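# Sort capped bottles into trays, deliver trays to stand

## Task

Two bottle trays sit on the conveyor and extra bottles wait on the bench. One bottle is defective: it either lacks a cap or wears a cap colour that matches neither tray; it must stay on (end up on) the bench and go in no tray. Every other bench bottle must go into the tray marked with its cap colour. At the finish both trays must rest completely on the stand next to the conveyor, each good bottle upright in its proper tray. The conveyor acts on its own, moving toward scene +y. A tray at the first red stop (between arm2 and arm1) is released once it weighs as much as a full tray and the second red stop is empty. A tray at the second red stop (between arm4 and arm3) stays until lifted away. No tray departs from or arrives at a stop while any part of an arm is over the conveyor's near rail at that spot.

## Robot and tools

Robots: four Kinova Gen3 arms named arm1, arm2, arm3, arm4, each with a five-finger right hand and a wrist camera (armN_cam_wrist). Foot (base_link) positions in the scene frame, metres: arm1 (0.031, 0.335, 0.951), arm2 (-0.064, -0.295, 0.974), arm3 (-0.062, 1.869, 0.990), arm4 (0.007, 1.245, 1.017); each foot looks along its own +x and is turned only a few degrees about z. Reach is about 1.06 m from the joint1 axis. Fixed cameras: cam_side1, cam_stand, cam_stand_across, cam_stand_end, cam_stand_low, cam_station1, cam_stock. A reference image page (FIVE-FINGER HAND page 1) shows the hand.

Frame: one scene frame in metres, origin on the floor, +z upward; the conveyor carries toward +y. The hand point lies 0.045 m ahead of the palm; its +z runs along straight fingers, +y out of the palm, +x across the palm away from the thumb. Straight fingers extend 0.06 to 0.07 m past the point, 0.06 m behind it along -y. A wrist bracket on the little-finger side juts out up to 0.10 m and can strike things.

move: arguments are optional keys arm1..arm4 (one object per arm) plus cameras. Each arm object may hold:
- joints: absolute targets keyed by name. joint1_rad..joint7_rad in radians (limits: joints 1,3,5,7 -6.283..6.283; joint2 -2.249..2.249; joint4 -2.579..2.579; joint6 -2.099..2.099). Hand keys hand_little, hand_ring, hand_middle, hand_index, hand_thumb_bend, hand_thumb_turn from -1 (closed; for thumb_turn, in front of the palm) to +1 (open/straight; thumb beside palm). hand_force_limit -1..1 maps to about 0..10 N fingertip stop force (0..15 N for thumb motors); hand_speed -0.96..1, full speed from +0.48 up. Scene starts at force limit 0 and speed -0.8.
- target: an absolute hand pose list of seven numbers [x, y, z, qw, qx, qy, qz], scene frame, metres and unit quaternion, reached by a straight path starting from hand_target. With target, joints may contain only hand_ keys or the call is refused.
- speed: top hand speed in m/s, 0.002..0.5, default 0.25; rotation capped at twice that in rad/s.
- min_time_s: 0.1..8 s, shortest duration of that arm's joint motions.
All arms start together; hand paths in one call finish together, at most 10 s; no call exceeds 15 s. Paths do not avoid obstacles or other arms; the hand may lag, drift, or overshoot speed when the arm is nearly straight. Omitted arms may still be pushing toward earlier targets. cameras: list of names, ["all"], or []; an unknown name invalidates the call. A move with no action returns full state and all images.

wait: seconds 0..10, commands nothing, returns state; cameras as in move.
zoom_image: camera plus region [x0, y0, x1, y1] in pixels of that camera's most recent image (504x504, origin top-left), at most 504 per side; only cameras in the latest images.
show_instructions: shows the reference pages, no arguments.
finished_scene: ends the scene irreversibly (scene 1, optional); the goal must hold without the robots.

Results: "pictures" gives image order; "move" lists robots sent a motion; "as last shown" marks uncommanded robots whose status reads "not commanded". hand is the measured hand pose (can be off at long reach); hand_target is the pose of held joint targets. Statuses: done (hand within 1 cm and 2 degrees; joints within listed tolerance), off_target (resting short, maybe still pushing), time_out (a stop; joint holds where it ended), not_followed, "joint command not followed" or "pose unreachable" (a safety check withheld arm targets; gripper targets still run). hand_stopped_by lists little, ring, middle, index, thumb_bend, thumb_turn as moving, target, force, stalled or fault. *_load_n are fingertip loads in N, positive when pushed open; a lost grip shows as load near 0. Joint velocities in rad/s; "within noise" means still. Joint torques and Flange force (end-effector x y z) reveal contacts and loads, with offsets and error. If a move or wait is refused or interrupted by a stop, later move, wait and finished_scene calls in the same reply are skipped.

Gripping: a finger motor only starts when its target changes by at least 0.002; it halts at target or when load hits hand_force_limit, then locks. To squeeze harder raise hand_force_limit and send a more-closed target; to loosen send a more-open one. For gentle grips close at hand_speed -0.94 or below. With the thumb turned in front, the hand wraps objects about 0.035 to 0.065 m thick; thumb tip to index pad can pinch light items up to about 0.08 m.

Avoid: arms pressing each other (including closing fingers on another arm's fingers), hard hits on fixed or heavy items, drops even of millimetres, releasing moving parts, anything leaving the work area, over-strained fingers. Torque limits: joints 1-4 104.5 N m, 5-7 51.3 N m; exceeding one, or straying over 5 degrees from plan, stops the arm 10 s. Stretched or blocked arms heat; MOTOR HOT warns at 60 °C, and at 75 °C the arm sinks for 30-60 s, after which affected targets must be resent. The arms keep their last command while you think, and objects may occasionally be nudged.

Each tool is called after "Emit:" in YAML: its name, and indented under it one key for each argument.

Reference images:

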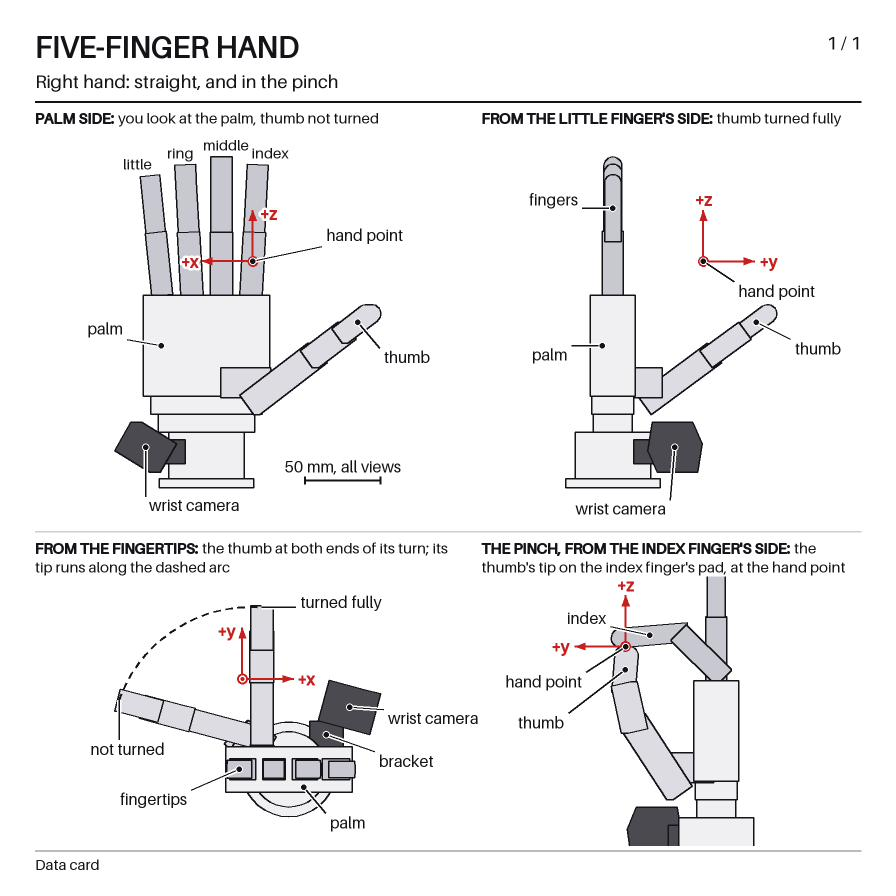

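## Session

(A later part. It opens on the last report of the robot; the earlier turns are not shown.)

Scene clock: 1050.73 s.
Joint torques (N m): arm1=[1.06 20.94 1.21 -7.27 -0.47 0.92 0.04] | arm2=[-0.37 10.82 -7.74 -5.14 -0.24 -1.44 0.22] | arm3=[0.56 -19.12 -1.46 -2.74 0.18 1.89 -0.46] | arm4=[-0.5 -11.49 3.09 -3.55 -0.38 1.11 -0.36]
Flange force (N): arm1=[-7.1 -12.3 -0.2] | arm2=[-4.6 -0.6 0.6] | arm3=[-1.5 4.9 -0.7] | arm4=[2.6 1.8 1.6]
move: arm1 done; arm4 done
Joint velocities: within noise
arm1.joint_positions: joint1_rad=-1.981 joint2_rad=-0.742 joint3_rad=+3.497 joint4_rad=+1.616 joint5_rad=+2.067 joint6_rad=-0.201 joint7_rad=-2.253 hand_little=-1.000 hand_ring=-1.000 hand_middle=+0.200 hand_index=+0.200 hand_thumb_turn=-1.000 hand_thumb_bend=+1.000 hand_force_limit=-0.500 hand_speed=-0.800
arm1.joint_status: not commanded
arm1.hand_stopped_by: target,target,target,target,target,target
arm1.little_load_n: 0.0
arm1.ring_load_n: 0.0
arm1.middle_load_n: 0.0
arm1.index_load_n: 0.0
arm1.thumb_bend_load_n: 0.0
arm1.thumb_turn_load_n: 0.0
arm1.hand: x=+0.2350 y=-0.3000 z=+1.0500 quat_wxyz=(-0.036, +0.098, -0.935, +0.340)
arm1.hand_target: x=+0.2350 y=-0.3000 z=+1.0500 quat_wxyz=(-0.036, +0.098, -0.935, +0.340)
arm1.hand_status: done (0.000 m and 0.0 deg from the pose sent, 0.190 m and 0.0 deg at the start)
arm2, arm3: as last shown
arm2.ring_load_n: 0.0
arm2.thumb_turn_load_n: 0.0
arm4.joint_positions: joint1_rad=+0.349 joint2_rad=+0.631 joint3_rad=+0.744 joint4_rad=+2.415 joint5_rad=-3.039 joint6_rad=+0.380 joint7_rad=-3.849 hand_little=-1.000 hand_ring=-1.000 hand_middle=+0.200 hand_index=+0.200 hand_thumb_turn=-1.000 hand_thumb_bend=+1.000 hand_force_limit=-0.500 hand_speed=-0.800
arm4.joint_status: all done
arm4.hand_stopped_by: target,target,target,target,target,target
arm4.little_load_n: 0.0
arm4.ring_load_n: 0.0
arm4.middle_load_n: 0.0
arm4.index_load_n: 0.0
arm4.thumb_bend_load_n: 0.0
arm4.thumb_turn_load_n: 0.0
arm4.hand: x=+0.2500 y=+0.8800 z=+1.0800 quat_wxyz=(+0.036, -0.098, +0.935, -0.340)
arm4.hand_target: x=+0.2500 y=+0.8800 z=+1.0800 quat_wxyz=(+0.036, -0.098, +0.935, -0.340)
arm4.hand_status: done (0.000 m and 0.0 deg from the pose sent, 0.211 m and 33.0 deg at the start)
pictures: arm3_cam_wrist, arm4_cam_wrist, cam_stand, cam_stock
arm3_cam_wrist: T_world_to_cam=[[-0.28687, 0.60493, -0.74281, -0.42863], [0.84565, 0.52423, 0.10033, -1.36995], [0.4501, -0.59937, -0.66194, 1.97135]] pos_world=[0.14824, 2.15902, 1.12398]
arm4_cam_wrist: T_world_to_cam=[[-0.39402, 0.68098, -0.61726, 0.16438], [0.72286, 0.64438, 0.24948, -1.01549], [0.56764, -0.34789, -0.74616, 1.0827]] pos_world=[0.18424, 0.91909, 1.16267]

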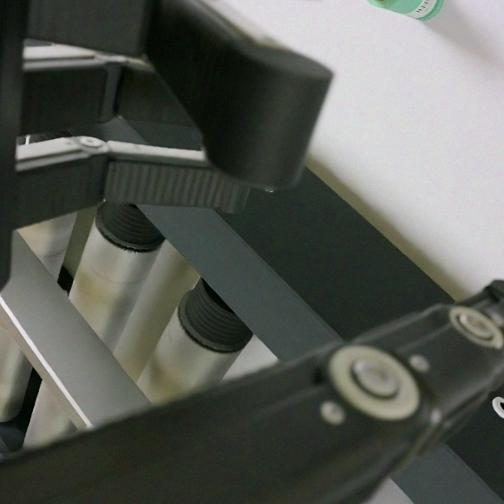

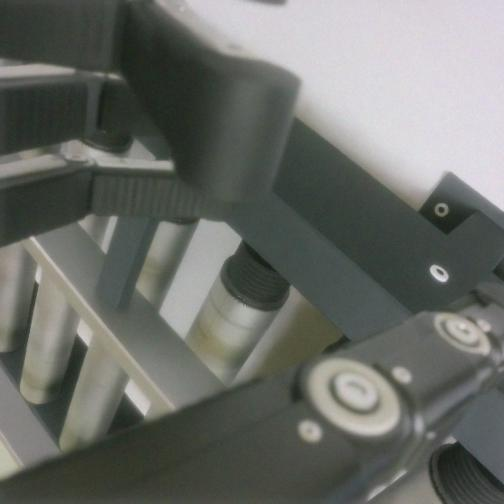

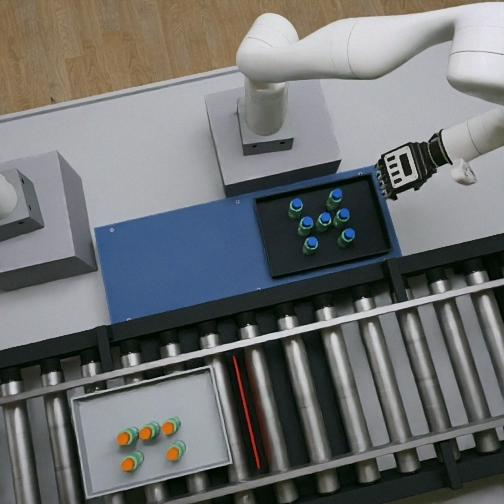

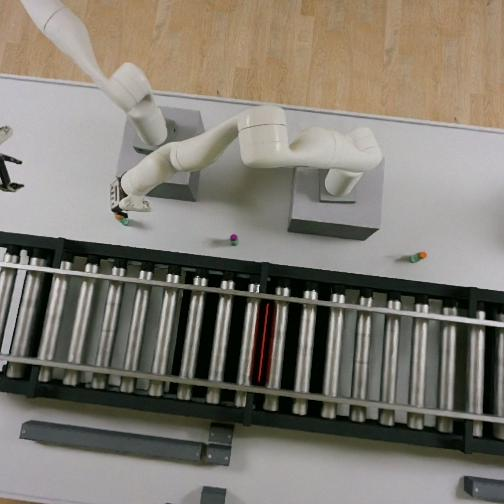

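Emit:
move:
  arm4: {"target": [0.232, 0.662, 0.92, 0.0357, -0.0982, 0.9345, -0.3401], "speed": 0.2}
  arm1: {"target": [0.220, -0.426, 0.92, 0.0357, -0.0982, 0.9345, -0.3401], "speed": 0.2}
  cameras: ["cam_stock", "arm4_cam_wrist", "arm3_cam_wrist", "cam_side1"]

Scene clock: 1055.80 s.
Joint torques (N m): arm1=[1.13 26.02 1.51 -7.38 -0.53 0.97 0.03] | arm2=[-0.35 10.78 -7.74 -5.14 -0.26 -1.46 0.23] | arm3=[0.65 -19.14 -1.59 -2.74 0.17 1.86 -0.45] | arm4=[-0.49 -20.35 4.41 -3.69 -0.52 0.95 -0.32]
Flange force (N): arm1=[-4.3 -9.4 5.6] | arm2=[-4.7 -0.7 0.6] | arm3=[-1.5 5.1 -0.8] | arm4=[1.4 2.2 0.4]
move: arm1 done; arm4 done
Joint velocities: within noise
arm1.joint_positions: joint1_rad=-1.838 joint2_rad=-1.168 joint3_rad=+3.481 joint4_rad=+1.133 joint5_rad=+2.061 joint6_rad=-0.274 joint7_rad=-2.295 hand_little=-1.000 hand_ring=-1.000 hand_middle=+0.200 hand_index=+0.200 hand_thumb_turn=-1.000 hand_thumb_bend=+1.000 hand_force_limit=-0.500 hand_speed=-0.800
arm1.joint_status: not commanded
arm1.hand_stopped_by: target,target,target,target,target,target
arm1.little_load_n: 0.0
arm1.ring_load_n: 0.0
arm1.middle_load_n: 0.0
arm1.index_load_n: 0.0
arm1.thumb_bend_load_n: 0.0
arm1.thumb_turn_load_n: 0.0
arm1.hand: x=+0.2200 y=-0.4260 z=+0.9200 quat_wxyz=(-0.036, +0.098, -0.935, +0.340)
arm1.hand_target: x=+0.2200 y=-0.4260 z=+0.9200 quat_wxyz=(-0.036, +0.098, -0.935, +0.340)
arm1.hand_status: done (0.000 m and 0.0 deg from the pose sent, 0.182 m and 0.0 deg at the start)
arm2, arm3: as last shown
arm3.thumb_bend_load_n: -0.5
arm4.joint_positions: joint1_rad=+0.937 joint2_rad=+1.145 joint3_rad=+0.494 joint4_rad=+1.792 joint5_rad=-2.767 joint6_rad=+0.445 joint7_rad=-3.994 hand_little=-1.000 hand_ring=-1.000 hand_middle=+0.200 hand_index=+0.200 hand_thumb_turn=-1.000 hand_thumb_bend=+1.000 hand_force_limit=-0.500 hand_speed=-0.800
arm4.joint_status: not commanded
arm4.hand_stopped_by: target,target,target,target,target,target
arm4.little_load_n: 0.0
arm4.ring_load_n: 0.0
arm4.middle_load_n: 0.0
arm4.index_load_n: 0.0
arm4.thumb_bend_load_n: 0.0
arm4.thumb_turn_load_n: 0.0
arm4.hand: x=+0.2320 y=+0.6620 z=+0.9200 quat_wxyz=(+0.036, -0.098, +0.935, -0.340)
arm4.hand_target: x=+0.2320 y=+0.6620 z=+0.9200 quat_wxyz=(+0.036, -0.098, +0.935, -0.340)
arm4.hand_status: done (0.000 m and 0.0 deg from the pose sent, 0.271 m and 0.0 deg at the start)
pictures: arm3_cam_wrist, arm4_cam_wrist, cam_side1, cam_stock
arm3_cam_wrist: T_world_to_cam=[[-0.28687, 0.60493, -0.74281, -0.42863], [0.84565, 0.52423, 0.10033, -1.36995], [0.4501, -0.59937, -0.66194, 1.97135]] pos_world=[0.14824, 2.15902, 1.12398]
arm4_cam_wrist: T_world_to_cam=[[-0.39406, 0.68089, -0.61733, 0.20712], [0.7228, 0.64447, 0.24943, -0.82209], [0.56769, -0.34792, -0.74611, 0.89766]] pos_world=[0.16624, 0.70109, 1.00267]

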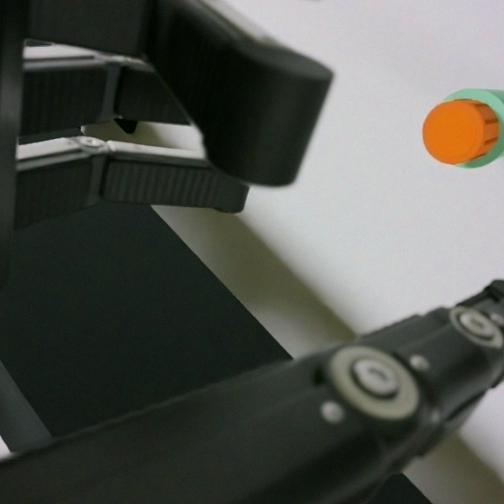

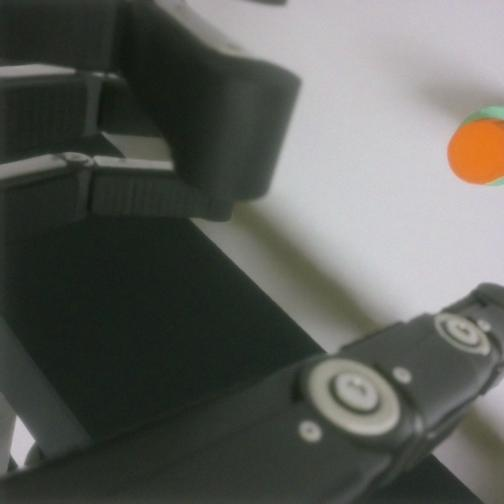

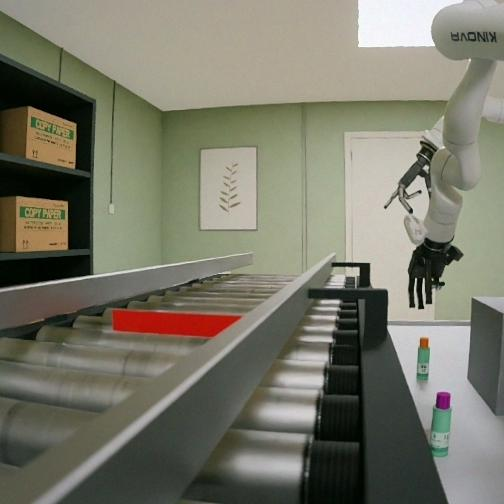

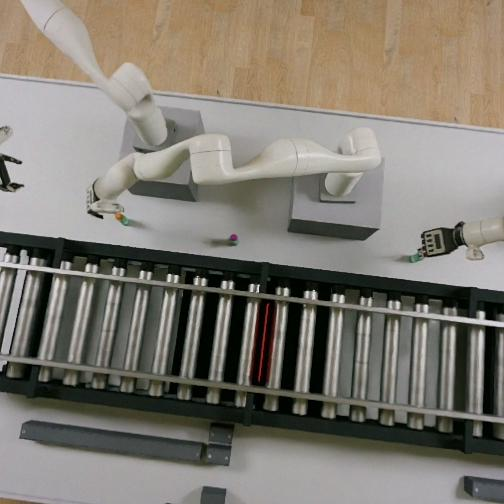

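Emit:
move:
  arm4: {"target": [0.225, 0.662, 0.87, 0.0357, -0.0982, 0.9345, -0.3401], "speed": 0.15}
  arm1: {"target": [0.220, -0.426, 0.87, 0.0357, -0.0982, 0.9345, -0.3401], "speed": 0.15}
  cameras: ["cam_stock", "arm4_cam_wrist", "arm3_cam_wrist", "arm1_cam_wrist"]

Emit:
zoom_image:
  camera: "cam_stock"
  region: [80, 180, 150, 250]

Emit:
zoom_image:
  camera: "cam_stock"
  region: [390, 210, 460, 280]

Scene clock: 1064.57 s.
Joint torques (N m): arm1=[1.12 26.33 0.86 -7.23 -0.45 0.82 0] | arm2=[-0.37 10.8 -7.79 -5.14 -0.24 -1.46 0.24] | arm3=[0.68 -19.1 -1.51 -2.7 0.19 1.89 -0.45] | arm4=[-0.52 -20.65 4.76 -3.03 -0.58 0.96 -0.33]
Flange force (N): arm1=no reading | arm2=[-4.6 -0.7 0.7] | arm3=[-1.4 5.1 -0.8] | arm4=[1.5 2.4 0.0]
move: arm1 done; arm4 done
Joint velocities: within noise
arm1.joint_positions: joint1_rad=-1.789 joint2_rad=-1.241 joint3_rad=+3.371 joint4_rad=+1.113 joint5_rad=+2.024 joint6_rad=-0.179 joint7_rad=-2.195 hand_little=-1.000 hand_ring=-1.000 hand_middle=+0.200 hand_index=+0.200 hand_thumb_turn=-1.000 hand_thumb_bend=+1.000 hand_force_limit=-0.500 hand_speed=-0.800
arm1.joint_status: not commanded
arm1.hand_stopped_by: target,target,target,target,target,target
arm1.little_load_n: 0.0
arm1.ring_load_n: 0.5
arm1.middle_load_n: 0.0
arm1.index_load_n: 0.0
arm1.thumb_bend_load_n: 0.0
arm1.thumb_turn_load_n: 0.0
arm1.hand: x=+0.2200 y=-0.4261 z=+0.8701 quat_wxyz=(-0.036, +0.098, -0.935, +0.340)
arm1.hand_target: x=+0.2200 y=-0.4260 z=+0.8700 quat_wxyz=(-0.036, +0.098, -0.935, +0.340)
arm1.hand_status: done (0.000 m and 0.0 deg from the pose sent, 0.050 m and 0.0 deg at the start)
arm2, arm3: as last shown
arm3.ring_load_n: 0.5
arm3.thumb_bend_load_n: 0.0
arm4.joint_positions: joint1_rad=+0.940 joint2_rad=+1.270 joint3_rad=+0.503 joint4_rad=+1.754 joint5_rad=-2.828 joint6_rad=+0.522 joint7_rad=-3.985 hand_little=-1.000 hand_ring=-1.000 hand_middle=+0.200 hand_index=+0.200 hand_thumb_turn=-1.000 hand_thumb_bend=+1.000 hand_force_limit=-0.500 hand_speed=-0.800
arm4.joint_status: not commanded
arm4.hand_stopped_by: target,target,target,target,target,target
arm4.little_load_n: 0.0
arm4.ring_load_n: 0.0
arm4.middle_load_n: 0.0
arm4.index_load_n: 0.0
arm4.thumb_bend_load_n: 0.0
arm4.thumb_turn_load_n: 0.0
arm4.hand: x=+0.2250 y=+0.6620 z=+0.8700 quat_wxyz=(+0.036, -0.098, +0.935, -0.340)
arm4.hand_target: x=+0.2250 y=+0.6620 z=+0.8700 quat_wxyz=(+0.036, -0.098, +0.935, -0.340)
arm4.hand_status: done (0.000 m and 0.0 deg from the pose sent, 0.050 m and 0.0 deg at the start)
pictures: arm1_cam_wrist, arm3_cam_wrist, arm4_cam_wrist, cam_stock
arm1_cam_wrist: T_world_to_cam=[[-0.43164, 0.65576, -0.61941, 0.91188], [0.68786, 0.6835, 0.24428, -0.07771], [0.58356, -0.32063, -0.74609, 0.5012]] pos_world=[0.15457, -0.38416, 0.95776]
arm3_cam_wrist: T_world_to_cam=[[-0.28687, 0.60493, -0.74281, -0.42863], [0.84565, 0.52423, 0.10033, -1.36995], [0.4501, -0.59937, -0.66194, 1.97135]] pos_world=[0.14824, 2.15902, 1.12398]
arm4_cam_wrist: T_world_to_cam=[[-0.39406, 0.68089, -0.61733, 0.1735], [0.7228, 0.64447, 0.24943, -0.80456], [0.56769, -0.34792, -0.74611, 0.86433]] pos_world=[0.15924, 0.70109, 0.95267]

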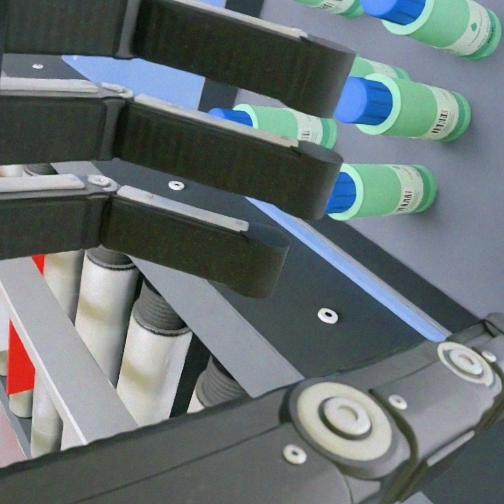

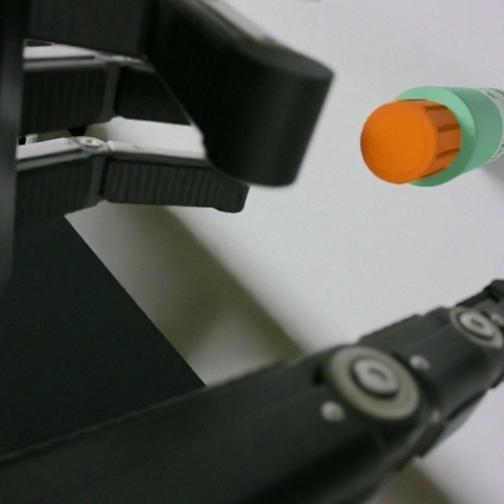

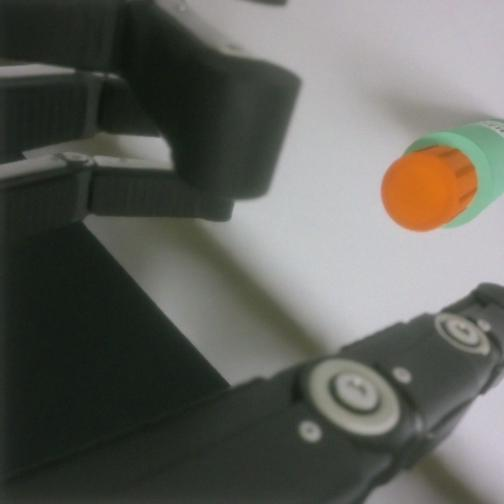

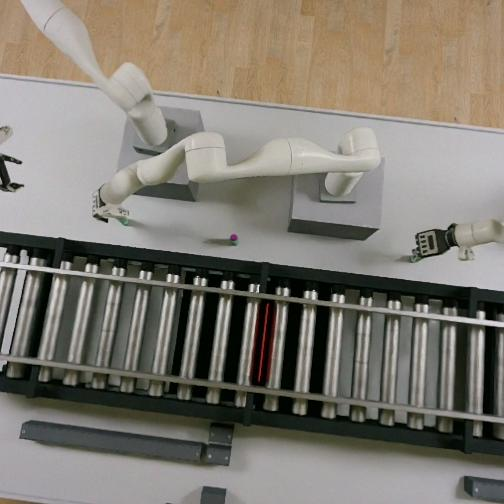

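Scaled by 7.200 from the camera's image (finer frame: 720x720).

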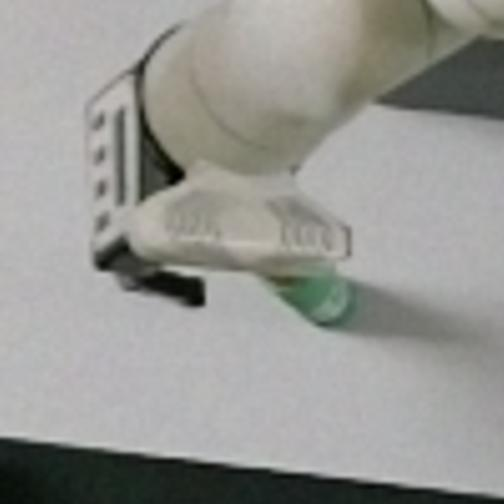

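Scaled by 7.200 from the camera's image (finer frame: 720x720).

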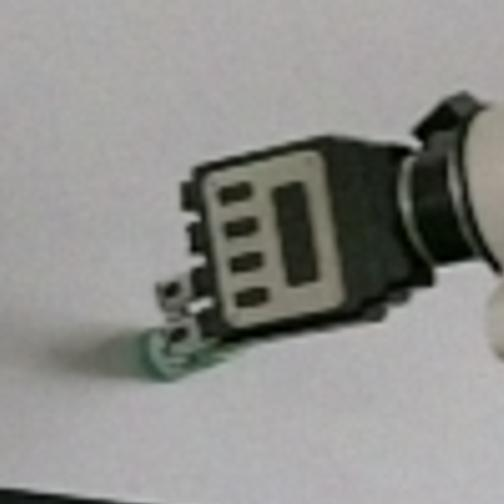

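Emit:
move:
  arm4: {"target": [0.220, 0.6625, 0.82, 0.0357, -0.0982, 0.9345, -0.3401], "speed": 0.1}
  arm1: {"target": [0.210, -0.430, 0.84, 0.0357, -0.0982, 0.9345, -0.3401], "speed": 0.1}
  cameras: ["cam_stock", "arm4_cam_wrist", "arm3_cam_wrist", "arm1_cam_wrist", "cam_side1"]

Emit:
zoom_image:
  camera: "cam_side1"
  region: [380, 260, 500, 380]

Emit:
zoom_image:
  camera: "cam_stock"
  region: [390, 210, 460, 280]

Scene clock: 1072.17 s.
Joint torques (N m): arm1=[1.11 26.52 0.23 -7.18 -0.39 0.74 0.04] | arm2=[-0.37 10.8 -7.77 -5.14 -0.23 -1.44 0.22] | arm3=[0.6 -19.15 -1.47 -2.69 0.15 1.87 -0.4] | arm4=[-0.52 -20.87 4.97 -2.4 -0.6 0.95 -0.32]
Flange force (N): arm1=no reading | arm2=[-4.6 -0.6 0.6] | arm3=[-1.5 5.1 -0.8] | arm4=[1.4 2.4 -0.2]
move: arm1 done; arm4 done
Joint velocities: within noise
arm1.joint_positions: joint1_rad=-1.739 joint2_rad=-1.294 joint3_rad=+3.299 joint4_rad=+1.080 joint5_rad=+2.019 joint6_rad=-0.136 joint7_rad=-2.129 hand_little=-1.000 hand_ring=-1.000 hand_middle=+0.200 hand_index=+0.200 hand_thumb_turn=-1.000 hand_thumb_bend=+1.000 hand_force_limit=-0.500 hand_speed=-0.800
arm1.joint_status: not commanded
arm1.hand_stopped_by: target,target,target,target,target,target
arm1.little_load_n: 0.0
arm1.ring_load_n: 0.0
arm1.middle_load_n: 0.0
arm1.index_load_n: 0.0
arm1.thumb_bend_load_n: 0.0
arm1.thumb_turn_load_n: 0.0
arm1.hand: x=+0.2100 y=-0.4300 z=+0.8400 quat_wxyz=(-0.036, +0.098, -0.935, +0.340)
arm1.hand_target: x=+0.2100 y=-0.4300 z=+0.8400 quat_wxyz=(-0.036, +0.098, -0.935, +0.340)
arm1.hand_status: done (0.000 m and 0.0 deg from the pose sent, 0.032 m and 0.0 deg at the start)
arm2, arm3: as last shown
arm2.thumb_turn_load_n: -0.5
arm3.ring_load_n: 0.0
arm3.middle_load_n: 0.5
arm4.joint_positions: joint1_rad=+0.944 joint2_rad=+1.393 joint3_rad=+0.506 joint4_rad=+1.696 joint5_rad=-2.889 joint6_rad=+0.574 joint7_rad=-3.979 hand_little=-1.000 hand_ring=-1.000 hand_middle=+0.200 hand_index=+0.200 hand_thumb_turn=-1.000 hand_thumb_bend=+1.000 hand_force_limit=-0.500 hand_speed=-0.800
arm4.joint_status: not commanded
arm4.hand_stopped_by: target,target,target,target,target,target
arm4.little_load_n: 0.0
arm4.ring_load_n: 0.0
arm4.middle_load_n: 0.0
arm4.index_load_n: 0.0
arm4.thumb_bend_load_n: 0.0
arm4.thumb_turn_load_n: 0.0
arm4.hand: x=+0.2200 y=+0.6625 z=+0.8200 quat_wxyz=(+0.036, -0.098, +0.935, -0.340)
arm4.hand_target: x=+0.2200 y=+0.6625 z=+0.8200 quat_wxyz=(+0.036, -0.098, +0.935, -0.340)
arm4.hand_status: done (0.000 m and 0.0 deg from the pose sent, 0.050 m and 0.0 deg at the start)
pictures: arm1_cam_wrist, arm3_cam_wrist, arm4_cam_wrist, cam_side1, cam_stock
arm1_cam_wrist: T_world_to_cam=[[-0.43164, 0.65576, -0.61941, 0.89154], [0.68786, 0.6835, 0.24428, -0.06075], [0.58356, -0.32063, -0.74609, 0.4833]] pos_world=[0.14457, -0.38816, 0.92766]
arm3_cam_wrist: T_world_to_cam=[[-0.28687, 0.60493, -0.74281, -0.42863], [0.84565, 0.52423, 0.10033, -1.36995], [0.4501, -0.59937, -0.66194, 1.97135]] pos_world=[0.14824, 2.15902, 1.12398]
arm4_cam_wrist: T_world_to_cam=[[-0.39402, 0.68098, -0.61726, 0.14018], [0.72286, 0.64438, 0.24948, -0.78879], [0.56764, -0.34789, -0.74616, 0.83006]] pos_world=[0.15424, 0.70159, 0.90267]

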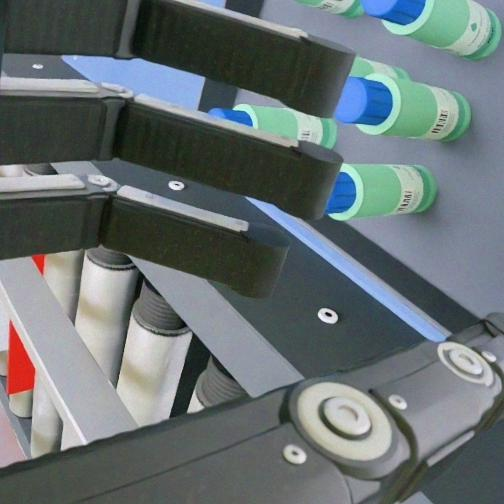

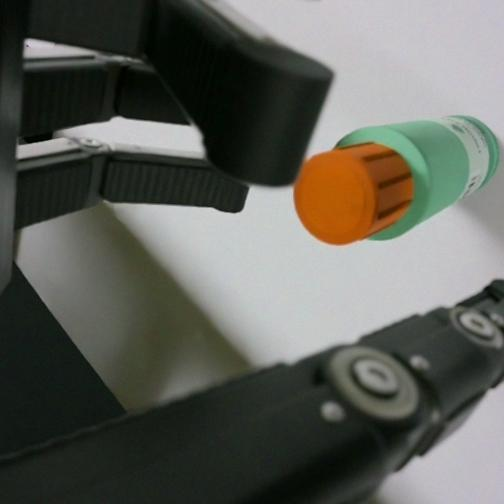

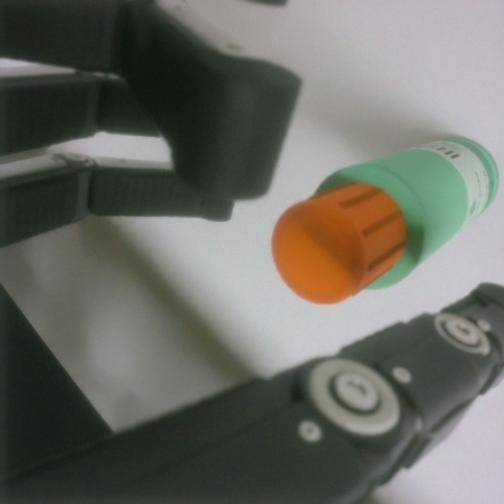

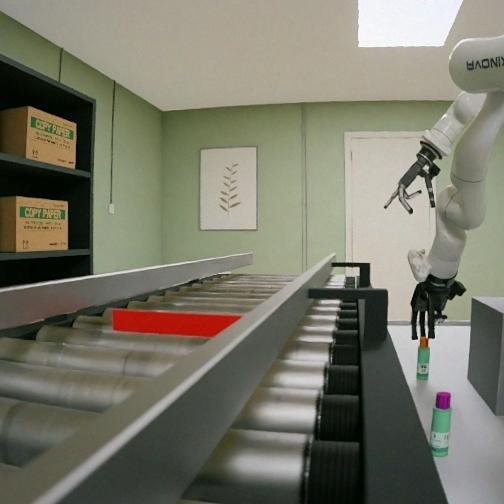

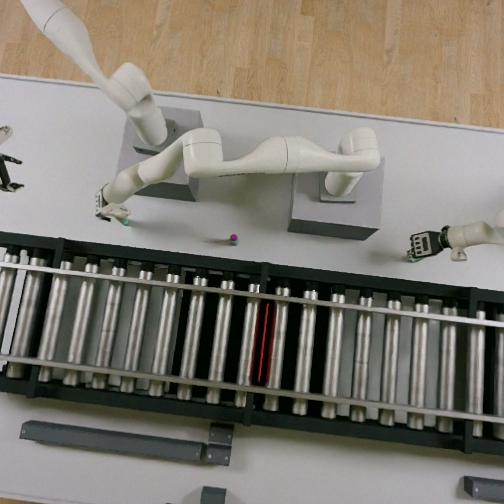

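Scaled by 4.200 from the camera's image (finer frame: 720x720).

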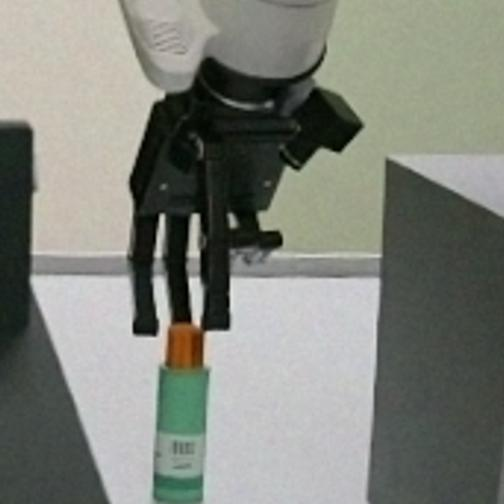

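Scaled by 7.200 from the camera's image (finer frame: 720x720).

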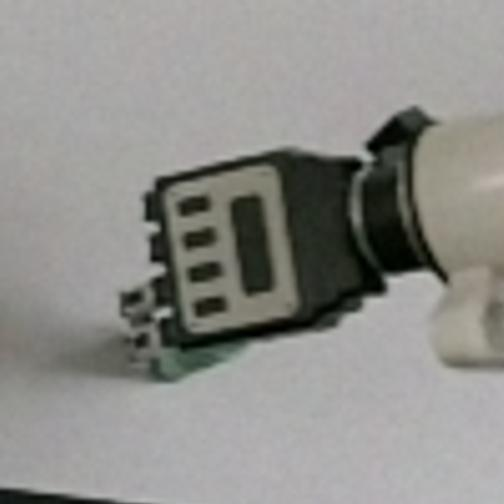

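Emit:
move:
  arm4: {"target": [0.223, 0.662, 0.772, 0.0357, -0.0982, 0.9345, -0.3401], "speed": 0.06}
  arm1: {"target": [0.2105, -0.4325, 0.782, 0.0357, -0.0982, 0.9345, -0.3401], "speed": 0.06}
  cameras: ["cam_stock", "arm4_cam_wrist", "arm3_cam_wrist", "cam_side1"]

Emit:
zoom_image:
  camera: "cam_side1"
  region: [380, 260, 500, 380]

Scene clock: 1080.20 s.
Joint torques (N m): arm1=[1.12 26.83 -0.48 -7.05 -0.32 0.66 0.01] | arm2=[-0.36 10.83 -7.75 -5.1 -0.23 -1.47 0.23] | arm3=[0.63 -19.15 -1.54 -2.72 0.2 1.85 -0.44] | arm4=[-0.49 -20.97 5.06 -2.07 -0.57 0.99 -0.32]
Flange force (N): arm1=no reading | arm2=[-4.5 -0.7 0.5] | arm3=[-1.5 5.1 -0.8] | arm4=[1.3 2.2 -0.6]
move: arm1 done; arm4 done
Joint velocities: within noise
arm1.joint_positions: joint1_rad=-1.697 joint2_rad=-1.408 joint3_rad=+3.202 joint4_rad=+0.998 joint5_rad=+2.021 joint6_rad=-0.066 joint7_rad=-2.062 hand_little=-1.000 hand_ring=-1.000 hand_middle=+0.200 hand_index=+0.200 hand_thumb_turn=-1.000 hand_thumb_bend=+1.000 hand_force_limit=-0.500 hand_speed=-0.800
arm1.joint_status: not commanded
arm1.hand_stopped_by: target,target,target,target,target,target
arm1.little_load_n: 0.5
arm1.ring_load_n: 0.0
arm1.middle_load_n: 0.0
arm1.index_load_n: 0.0
arm1.thumb_bend_load_n: 0.0
arm1.thumb_turn_load_n: 0.0
arm1.hand: x=+0.2105 y=-0.4325 z=+0.7820 quat_wxyz=(-0.036, +0.098, -0.935, +0.340)
arm1.hand_target: x=+0.2105 y=-0.4325 z=+0.7820 quat_wxyz=(-0.036, +0.098, -0.935, +0.340)
arm1.hand_status: done (0.000 m and 0.0 deg from the pose sent, 0.058 m and 0.0 deg at the start)
arm2: as last shown
arm2.index_load_n: -0.5
arm2.thumb_turn_load_n: 0.0
arm3.joint_positions: joint1_rad=-0.927 joint2_rad=+0.871 joint3_rad=-0.454 joint4_rad=+1.690 joint5_rad=+0.541 joint6_rad=+1.579 joint7_rad=-3.137 hand_little=-0.250 hand_ring=-0.200 hand_middle=-0.200 hand_index=-0.200 hand_thumb_turn=-1.000 hand_thumb_bend=+1.000 hand_force_limit=+0.300 hand_speed=-0.700
arm3.joint_status: not commanded
arm3.hand_stopped_by: target,target,target,target,target,target
arm3.little_load_n: 0.0
arm3.ring_load_n: 0.0
arm3.middle_load_n: 0.0
arm3.index_load_n: 0.0
arm3.thumb_bend_load_n: 0.0
arm3.thumb_turn_load_n: 0.0
arm3.hand: x=+0.2040 y=+2.0920 z=+1.0500 quat_wxyz=(+0.000, +0.000, -0.906, +0.423)
arm3.hand_target: x=+0.2040 y=+2.0920 z=+1.0500 quat_wxyz=(+0.000, +0.000, -0.906, +0.423)
arm3.hand_status: not commanded
arm4.joint_positions: joint1_rad=+0.938 joint2_rad=+1.509 joint3_rad=+0.504 joint4_rad=+1.611 joint5_rad=-2.950 joint6_rad=+0.588 joint7_rad=-3.978 hand_little=-1.000 hand_ring=-1.000 hand_middle=+0.200 hand_index=+0.200 hand_thumb_turn=-1.000 hand_thumb_bend=+1.000 hand_force_limit=-0.500 hand_speed=-0.800
arm4.joint_status: not commanded
arm4.hand_stopped_by: target,target,target,target,target,target
arm4.little_load_n: 0.0
arm4.ring_load_n: 0.0
arm4.middle_load_n: 0.0
arm4.index_load_n: 0.0
arm4.thumb_bend_load_n: 0.0
arm4.thumb_turn_load_n: 0.0
arm4.hand: x=+0.2230 y=+0.6620 z=+0.7720 quat_wxyz=(+0.036, -0.098, +0.935, -0.340)
arm4.hand_target: x=+0.2230 y=+0.6620 z=+0.7720 quat_wxyz=(+0.036, -0.098, +0.935, -0.340)
arm4.hand_status: done (0.000 m and 0.0 deg from the pose sent, 0.048 m and 0.0 deg at the start)
pictures: arm3_cam_wrist, arm4_cam_wrist, cam_side1, cam_stock
arm3_cam_wrist: T_world_to_cam=[[-0.28687, 0.60493, -0.74281, -0.42863], [0.84565, 0.52423, 0.10033, -1.36995], [0.4501, -0.59937, -0.66194, 1.97135]] pos_world=[0.14824, 2.15902, 1.12398]
arm4_cam_wrist: T_world_to_cam=[[-0.3941, 0.68091, -0.61729, 0.11216], [0.72282, 0.64446, 0.24941, -0.77865], [0.56765, -0.34789, -0.74616, 0.79237]] pos_world=[0.15724, 0.70109, 0.85467]

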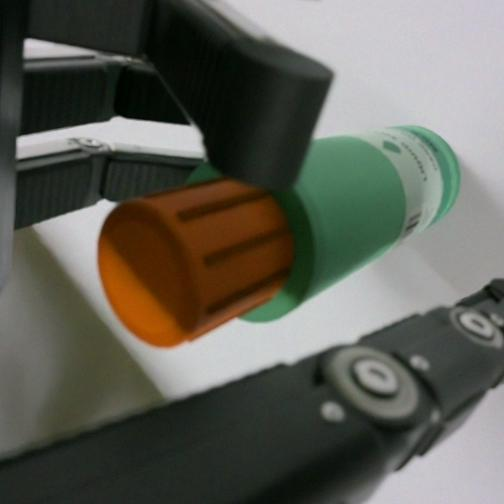

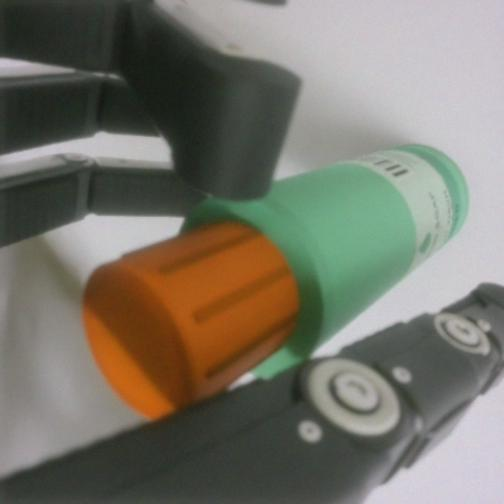

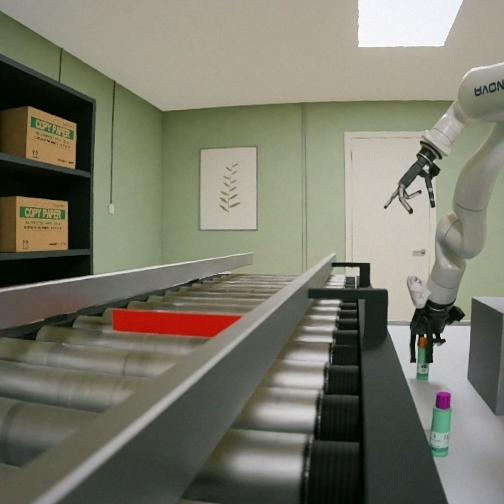

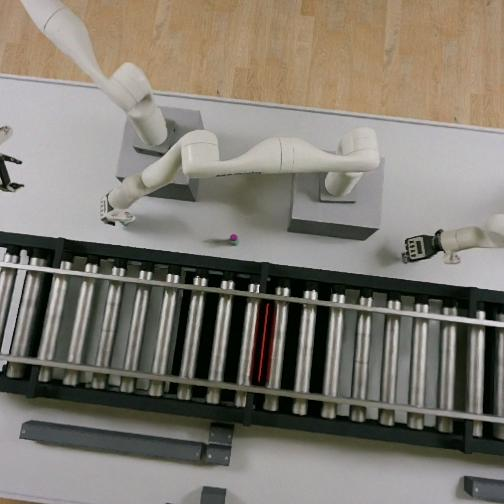

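Scaled by 4.200 from the camera's image (finer frame: 720x720).

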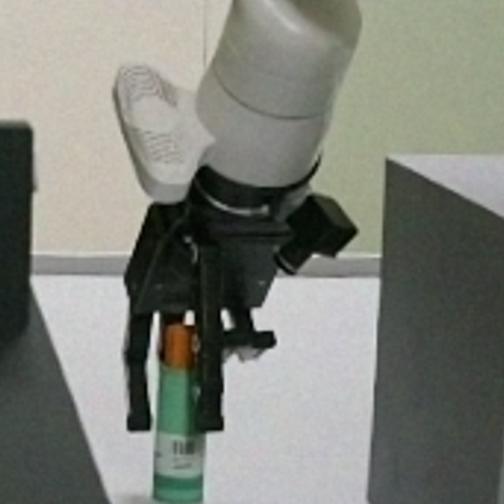

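Emit:
zoom_image:
  camera: "cam_side1"
  region: [400, 300, 460, 390]

Emit:
zoom_image:
  camera: "cam_stock"
  region: [80, 180, 150, 250]

Scaled by 5.600 from the camera's image (finer frame: 720x720).

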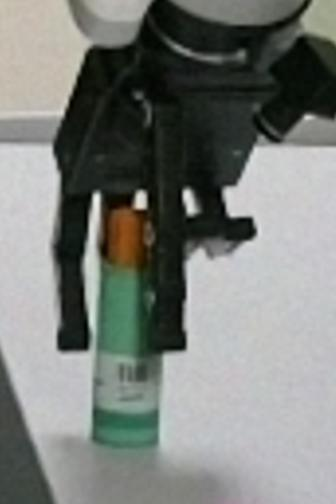

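Scaled by 7.200 from the camera's image (finer frame: 720x720).

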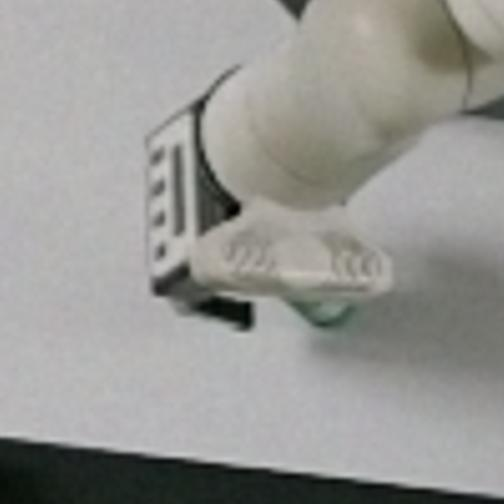

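Emit:
move:
  arm4: {"target": [0.222, 0.6633, 0.772, 0.0357, -0.0982, 0.9345, -0.3401], "speed": 0.03}
  arm1: {"target": [0.2135, -0.4352, 0.776, 0.0357, -0.0982, 0.9345, -0.3401], "speed": 0.03}

Emit:
move:
  arm4: {"joints": {"hand_thumb_bend": 0.66}}
  arm1: {"joints": {"hand_thumb_bend": 0.66}}
  cameras: ["arm4_cam_wrist", "arm3_cam_wrist"]

Scene clock: 1119.53 s.
Joint torques (N m): arm1=[1.11 26.9 -0.16 -7.06 -0.34 0.67 0.03] | arm2=[-0.37 10.85 -7.79 -5.13 -0.25 -1.45 0.23] | arm3=[0.67 -19.11 -1.53 -2.78 0.17 1.86 -0.45] | arm4=[-0.45 -20.97 4.97 -2.03 -0.61 0.97 -0.38]
Flange force (N): arm1=no reading | arm2=[-4.5 -0.6 0.7] | arm3=[-1.4 4.9 -0.7] | arm4=[1.3 2.4 -0.6]
move: arm1 done; arm4 done
Joint velocities: within noise
arm1.joint_positions: joint1_rad=-1.713 joint2_rad=-1.429 joint3_rad=+3.234 joint4_rad=+0.970 joint5_rad=+2.015 joint6_rad=-0.083 joint7_rad=-2.087 hand_little=-1.000 hand_ring=-1.000 hand_middle=+0.200 hand_index=+0.200 hand_thumb_turn=-1.000 hand_thumb_bend=+1.000 hand_force_limit=-0.500 hand_speed=-0.800
arm1.joint_status: not commanded
arm1.hand_stopped_by: target,target,target,target,target,target
arm1.little_load_n: 0.0
arm1.ring_load_n: 0.0
arm1.middle_load_n: 0.0
arm1.index_load_n: 0.0
arm1.thumb_bend_load_n: 0.0
arm1.thumb_turn_load_n: 0.0
arm1.hand: x=+0.2135 y=-0.4352 z=+0.7760 quat_wxyz=(-0.036, +0.098, -0.935, +0.340)
arm1.hand_target: x=+0.2135 y=-0.4352 z=+0.7760 quat_wxyz=(-0.036, +0.098, -0.935, +0.340)
arm1.hand_status: done (0.000 m and 0.0 deg from the pose sent, 0.007 m and 0.0 deg at the start)
arm2, arm3: as last shown
arm2.ring_load_n: 0.5
arm2.index_load_n: 0.0
arm3.middle_load_n: 0.5
arm4.joint_positions: joint1_rad=+0.938 joint2_rad=+1.509 joint3_rad=+0.504 joint4_rad=+1.617 joint5_rad=-2.952 joint6_rad=+0.593 joint7_rad=-3.977 hand_little=-1.000 hand_ring=-1.000 hand_middle=+0.200 hand_index=+0.200 hand_thumb_turn=-1.000 hand_thumb_bend=+1.000 hand_force_limit=-0.500 hand_speed=-0.800
arm4.joint_status: not commanded
arm4.hand_stopped_by: target,target,target,target,target,target
arm4.little_load_n: 0.0
arm4.ring_load_n: 0.0
arm4.middle_load_n: 0.0
arm4.index_load_n: 0.0
arm4.thumb_bend_load_n: 0.0
arm4.thumb_turn_load_n: 0.0
arm4.hand: x=+0.2220 y=+0.6633 z=+0.7720 quat_wxyz=(+0.036, -0.098, +0.935, -0.340)
arm4.hand_target: x=+0.2220 y=+0.6633 z=+0.7720 quat_wxyz=(+0.036, -0.098, +0.935, -0.340)
arm4.hand_status: done (0.000 m and 0.0 deg from the pose sent, 0.002 m and 0.0 deg at the start)
pictures: none

Scene clock: 1121.20 s.
Joint torques (N m): arm1=[1.09 26.89 -0.27 -7.04 -0.34 0.69 0.02] | arm2=[-0.39 10.8 -7.77 -5.11 -0.24 -1.44 0.22] | arm3=[0.61 -19.09 -1.52 -2.74 0.2 1.87 -0.46] | arm4=[-0.55 -21.04 5.17 -2.15 -0.61 0.98 -0.35]
Flange force (N): arm1=no reading | arm2=[-4.5 -0.7 0.6] | arm3=[-1.5 4.9 -0.8] | arm4=[1.5 2.5 -0.8]
move: arm1 done; arm4 done
Joint velocities: within noise
arm1.joint_positions: joint1_rad=-1.713 joint2_rad=-1.429 joint3_rad=+3.234 joint4_rad=+0.970 joint5_rad=+2.014 joint6_rad=-0.083 joint7_rad=-2.087 hand_little=-1.000 hand_ring=-1.000 hand_middle=+0.200 hand_index=+0.200 hand_thumb_turn=-1.000 hand_thumb_bend=+0.660 hand_force_limit=-0.500 hand_speed=-0.800
arm1.joint_status: all done
arm1.hand_stopped_by: target,target,target,target,target,target
arm1.little_load_n: 0.0
arm1.ring_load_n: 0.0
arm1.middle_load_n: 0.0
arm1.index_load_n: 0.0
arm1.thumb_bend_load_n: 0.0
arm1.thumb_turn_load_n: 0.5
arm1.hand: x=+0.2135 y=-0.4352 z=+0.7760 quat_wxyz=(-0.036, +0.098, -0.935, +0.340)
arm1.hand_target: x=+0.2135 y=-0.4352 z=+0.7760 quat_wxyz=(-0.036, +0.098, -0.935, +0.340)
arm1.hand_status: not commanded
arm2.joint_positions: joint1_rad=-1.070 joint2_rad=-1.226 joint3_rad=+1.181 joint4_rad=+2.078 joint5_rad=+1.093 joint6_rad=+1.016 joint7_rad=-0.021 hand_little=+1.000 hand_ring=-1.000 hand_middle=+0.000 hand_index=+0.000 hand_thumb_turn=-1.000 hand_thumb_bend=+1.000 hand_force_limit=-0.500 hand_speed=-0.800
arm2.joint_status: not commanded
arm2.hand_stopped_by: fault,target,target,target,target,target
arm2.little_load_n: 0.0
arm2.ring_load_n: 0.0
arm2.middle_load_n: 0.0
arm2.index_load_n: 0.0
arm2.thumb_bend_load_n: 0.0
arm2.thumb_turn_load_n: 0.0
arm2.hand: x=+0.2000 y=-0.6000 z=+1.1500 quat_wxyz=(-0.242, +0.664, -0.664, +0.242)
arm2.hand_target: x=+0.2000 y=-0.6000 z=+1.1500 quat_wxyz=(-0.242, +0.664, -0.664, +0.242)
arm2.hand_status: not commanded
arm3: as last shown
arm3.middle_load_n: 0.0
arm4.joint_positions: joint1_rad=+0.938 joint2_rad=+1.509 joint3_rad=+0.504 joint4_rad=+1.617 joint5_rad=-2.952 joint6_rad=+0.593 joint7_rad=-3.977 hand_little=-1.000 hand_ring=-1.000 hand_middle=+0.200 hand_index=+0.200 hand_thumb_turn=-1.000 hand_thumb_bend=+0.660 hand_force_limit=-0.500 hand_speed=-0.800
arm4.joint_status: all done
arm4.hand_stopped_by: target,target,target,target,target,target
arm4.little_load_n: 0.0
arm4.ring_load_n: 0.0
arm4.middle_load_n: 0.0
arm4.index_load_n: 0.0
arm4.thumb_bend_load_n: 0.0
arm4.thumb_turn_load_n: 0.0
arm4.hand: x=+0.2220 y=+0.6633 z=+0.7720 quat_wxyz=(+0.036, -0.098, +0.935, -0.340)
arm4.hand_target: x=+0.2220 y=+0.6633 z=+0.7720 quat_wxyz=(+0.036, -0.098, +0.935, -0.340)
arm4.hand_status: not commanded
pictures: arm3_cam_wrist, arm4_cam_wrist
arm3_cam_wrist: T_world_to_cam=[[-0.28687, 0.60493, -0.74281, -0.42863], [0.84565, 0.52423, 0.10033, -1.36995], [0.4501, -0.59937, -0.66194, 1.97135]] pos_world=[0.14824, 2.15902, 1.12398]
arm4_cam_wrist: T_world_to_cam=[[-0.39405, 0.68096, -0.61727, 0.11083], [0.72284, 0.64441, 0.24946, -0.77877], [0.56765, -0.34789, -0.74616, 0.79339]] pos_world=[0.15624, 0.70239, 0.85467]

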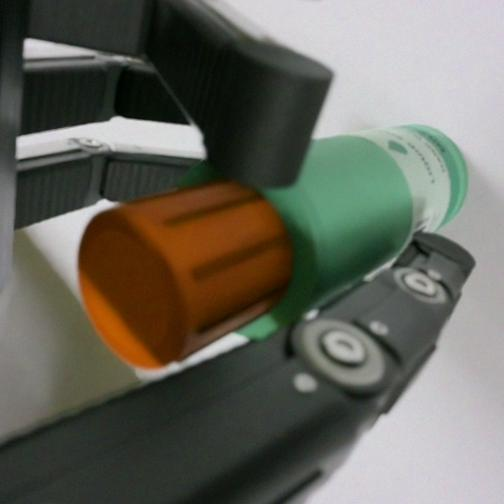

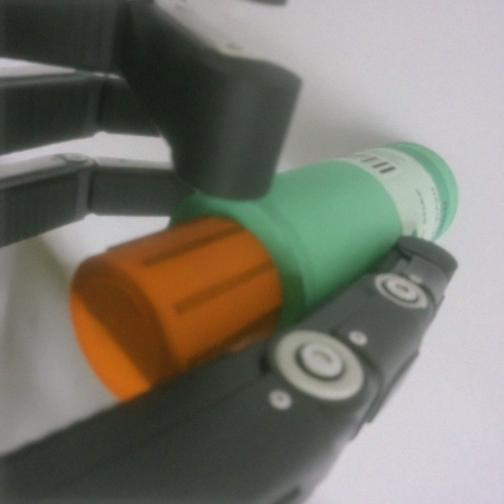

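Emit:
move:
  arm4: {"joints": {"hand_index": -0.6, "hand_middle": -0.6}}
  arm1: {"joints": {"hand_index": -0.6, "hand_middle": -0.6}}
  cameras: ["arm4_cam_wrist", "arm3_cam_wrist", "cam_side1"]

Emit:
zoom_image:
  camera: "cam_side1"
  region: [380, 260, 500, 390]

Scene clock: 1124.73 s.
Joint torques (N m): arm1=[1.18 26.95 -0.21 -7.05 -0.36 0.7 0.03] | arm2=[-0.38 10.78 -7.77 -5.16 -0.24 -1.46 0.25] | arm3=[0.56 -19.15 -1.52 -2.72 0.19 1.84 -0.45] | arm4=[-0.39 -21.06 5.04 -1.93 -0.66 0.88 -0.32]
Flange force (N): arm1=no reading | arm2=[-4.7 -0.7 0.6] | arm3=[-1.6 5.0 -0.8] | arm4=[1.3 2.5 -0.2]
move: arm1 off_target; arm4 off_target
Joint velocities: within noise
arm1.joint_positions: joint1_rad=-1.713 joint2_rad=-1.429 joint3_rad=+3.234 joint4_rad=+0.970 joint5_rad=+2.014 joint6_rad=-0.083 joint7_rad=-2.087 hand_little=-1.000 hand_ring=-1.000 hand_middle=-0.112 hand_index=-0.241 hand_thumb_turn=-1.000 hand_thumb_bend=+0.661 hand_force_limit=-0.500 hand_speed=-0.800
arm1.joint_status: hand_middle off_target (ended at -0.112, target -0.600); hand_index off_target (ended at -0.241, target -0.600)
arm1.hand_stopped_by: target,target,force,force,target,target
arm1.little_load_n: 0.0
arm1.ring_load_n: 0.0
arm1.middle_load_n: 3.0
arm1.index_load_n: 2.5
arm1.thumb_bend_load_n: 6.5
arm1.thumb_turn_load_n: -0.5
arm1.hand: x=+0.2135 y=-0.4352 z=+0.7760 quat_wxyz=(-0.036, +0.098, -0.935, +0.340)
arm1.hand_target: x=+0.2135 y=-0.4352 z=+0.7760 quat_wxyz=(-0.036, +0.098, -0.935, +0.340)
arm1.hand_status: not commanded
arm2, arm3: as last shown
arm2.thumb_turn_load_n: -0.5
arm4.joint_positions: joint1_rad=+0.938 joint2_rad=+1.509 joint3_rad=+0.504 joint4_rad=+1.617 joint5_rad=-2.952 joint6_rad=+0.593 joint7_rad=-3.977 hand_little=-1.000 hand_ring=-1.000 hand_middle=-0.112 hand_index=-0.204 hand_thumb_turn=-1.000 hand_thumb_bend=+0.661 hand_force_limit=-0.500 hand_speed=-0.800
arm4.joint_status: hand_middle off_target (ended at -0.112, target -0.600); hand_index off_target (ended at -0.204, target -0.600)
arm4.hand_stopped_by: target,target,force,force,target,target
arm4.little_load_n: 0.0
arm4.ring_load_n: 0.0
arm4.middle_load_n: 1.0
arm4.index_load_n: 3.0
arm4.thumb_bend_load_n: 4.0
arm4.thumb_turn_load_n: -0.5
arm4.hand: x=+0.2220 y=+0.6633 z=+0.7720 quat_wxyz=(+0.036, -0.098, +0.935, -0.340)
arm4.hand_target: x=+0.2220 y=+0.6633 z=+0.7720 quat_wxyz=(+0.036, -0.098, +0.935, -0.340)
arm4.hand_status: not commanded
pictures: arm3_cam_wrist, arm4_cam_wrist, cam_side1
arm3_cam_wrist: T_world_to_cam=[[-0.28687, 0.60493, -0.74281, -0.42863], [0.84565, 0.52423, 0.10033, -1.36995], [0.4501, -0.59937, -0.66194, 1.97135]] pos_world=[0.14824, 2.15902, 1.12398]
arm4_cam_wrist: T_world_to_cam=[[-0.39407, 0.68094, -0.61728, 0.11085], [0.72283, 0.64443, 0.24944, -0.77877], [0.56765, -0.34789, -0.74616, 0.79339]] pos_world=[0.15624, 0.70239, 0.85467]

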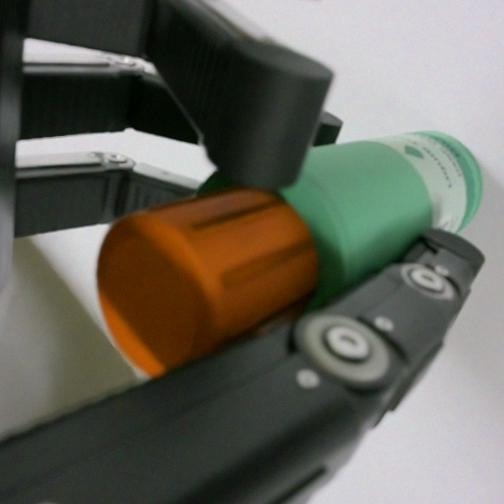

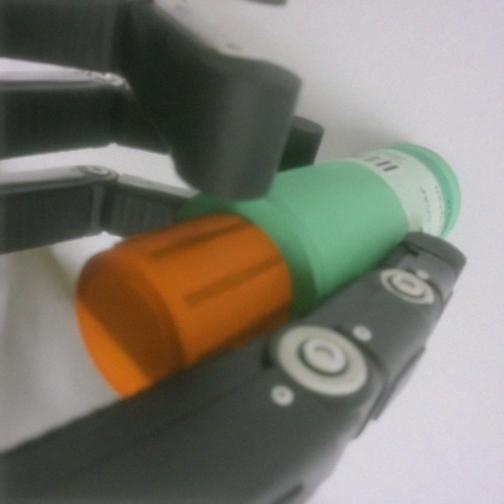

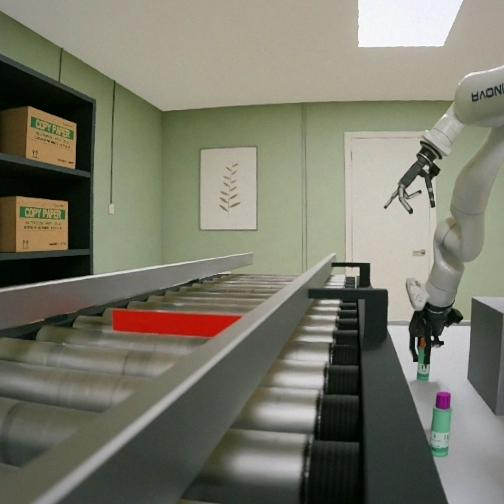

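Scaled by 3.877 from the camera's image (finer frame: 720x720).

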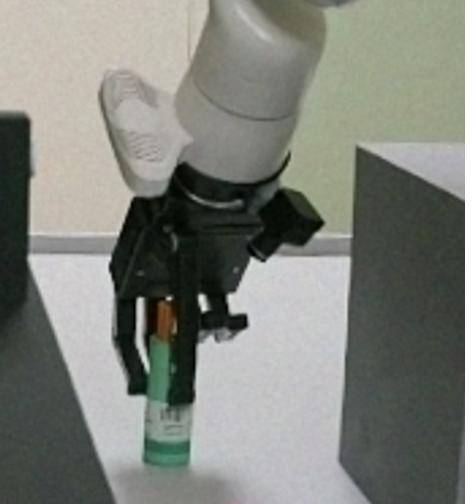

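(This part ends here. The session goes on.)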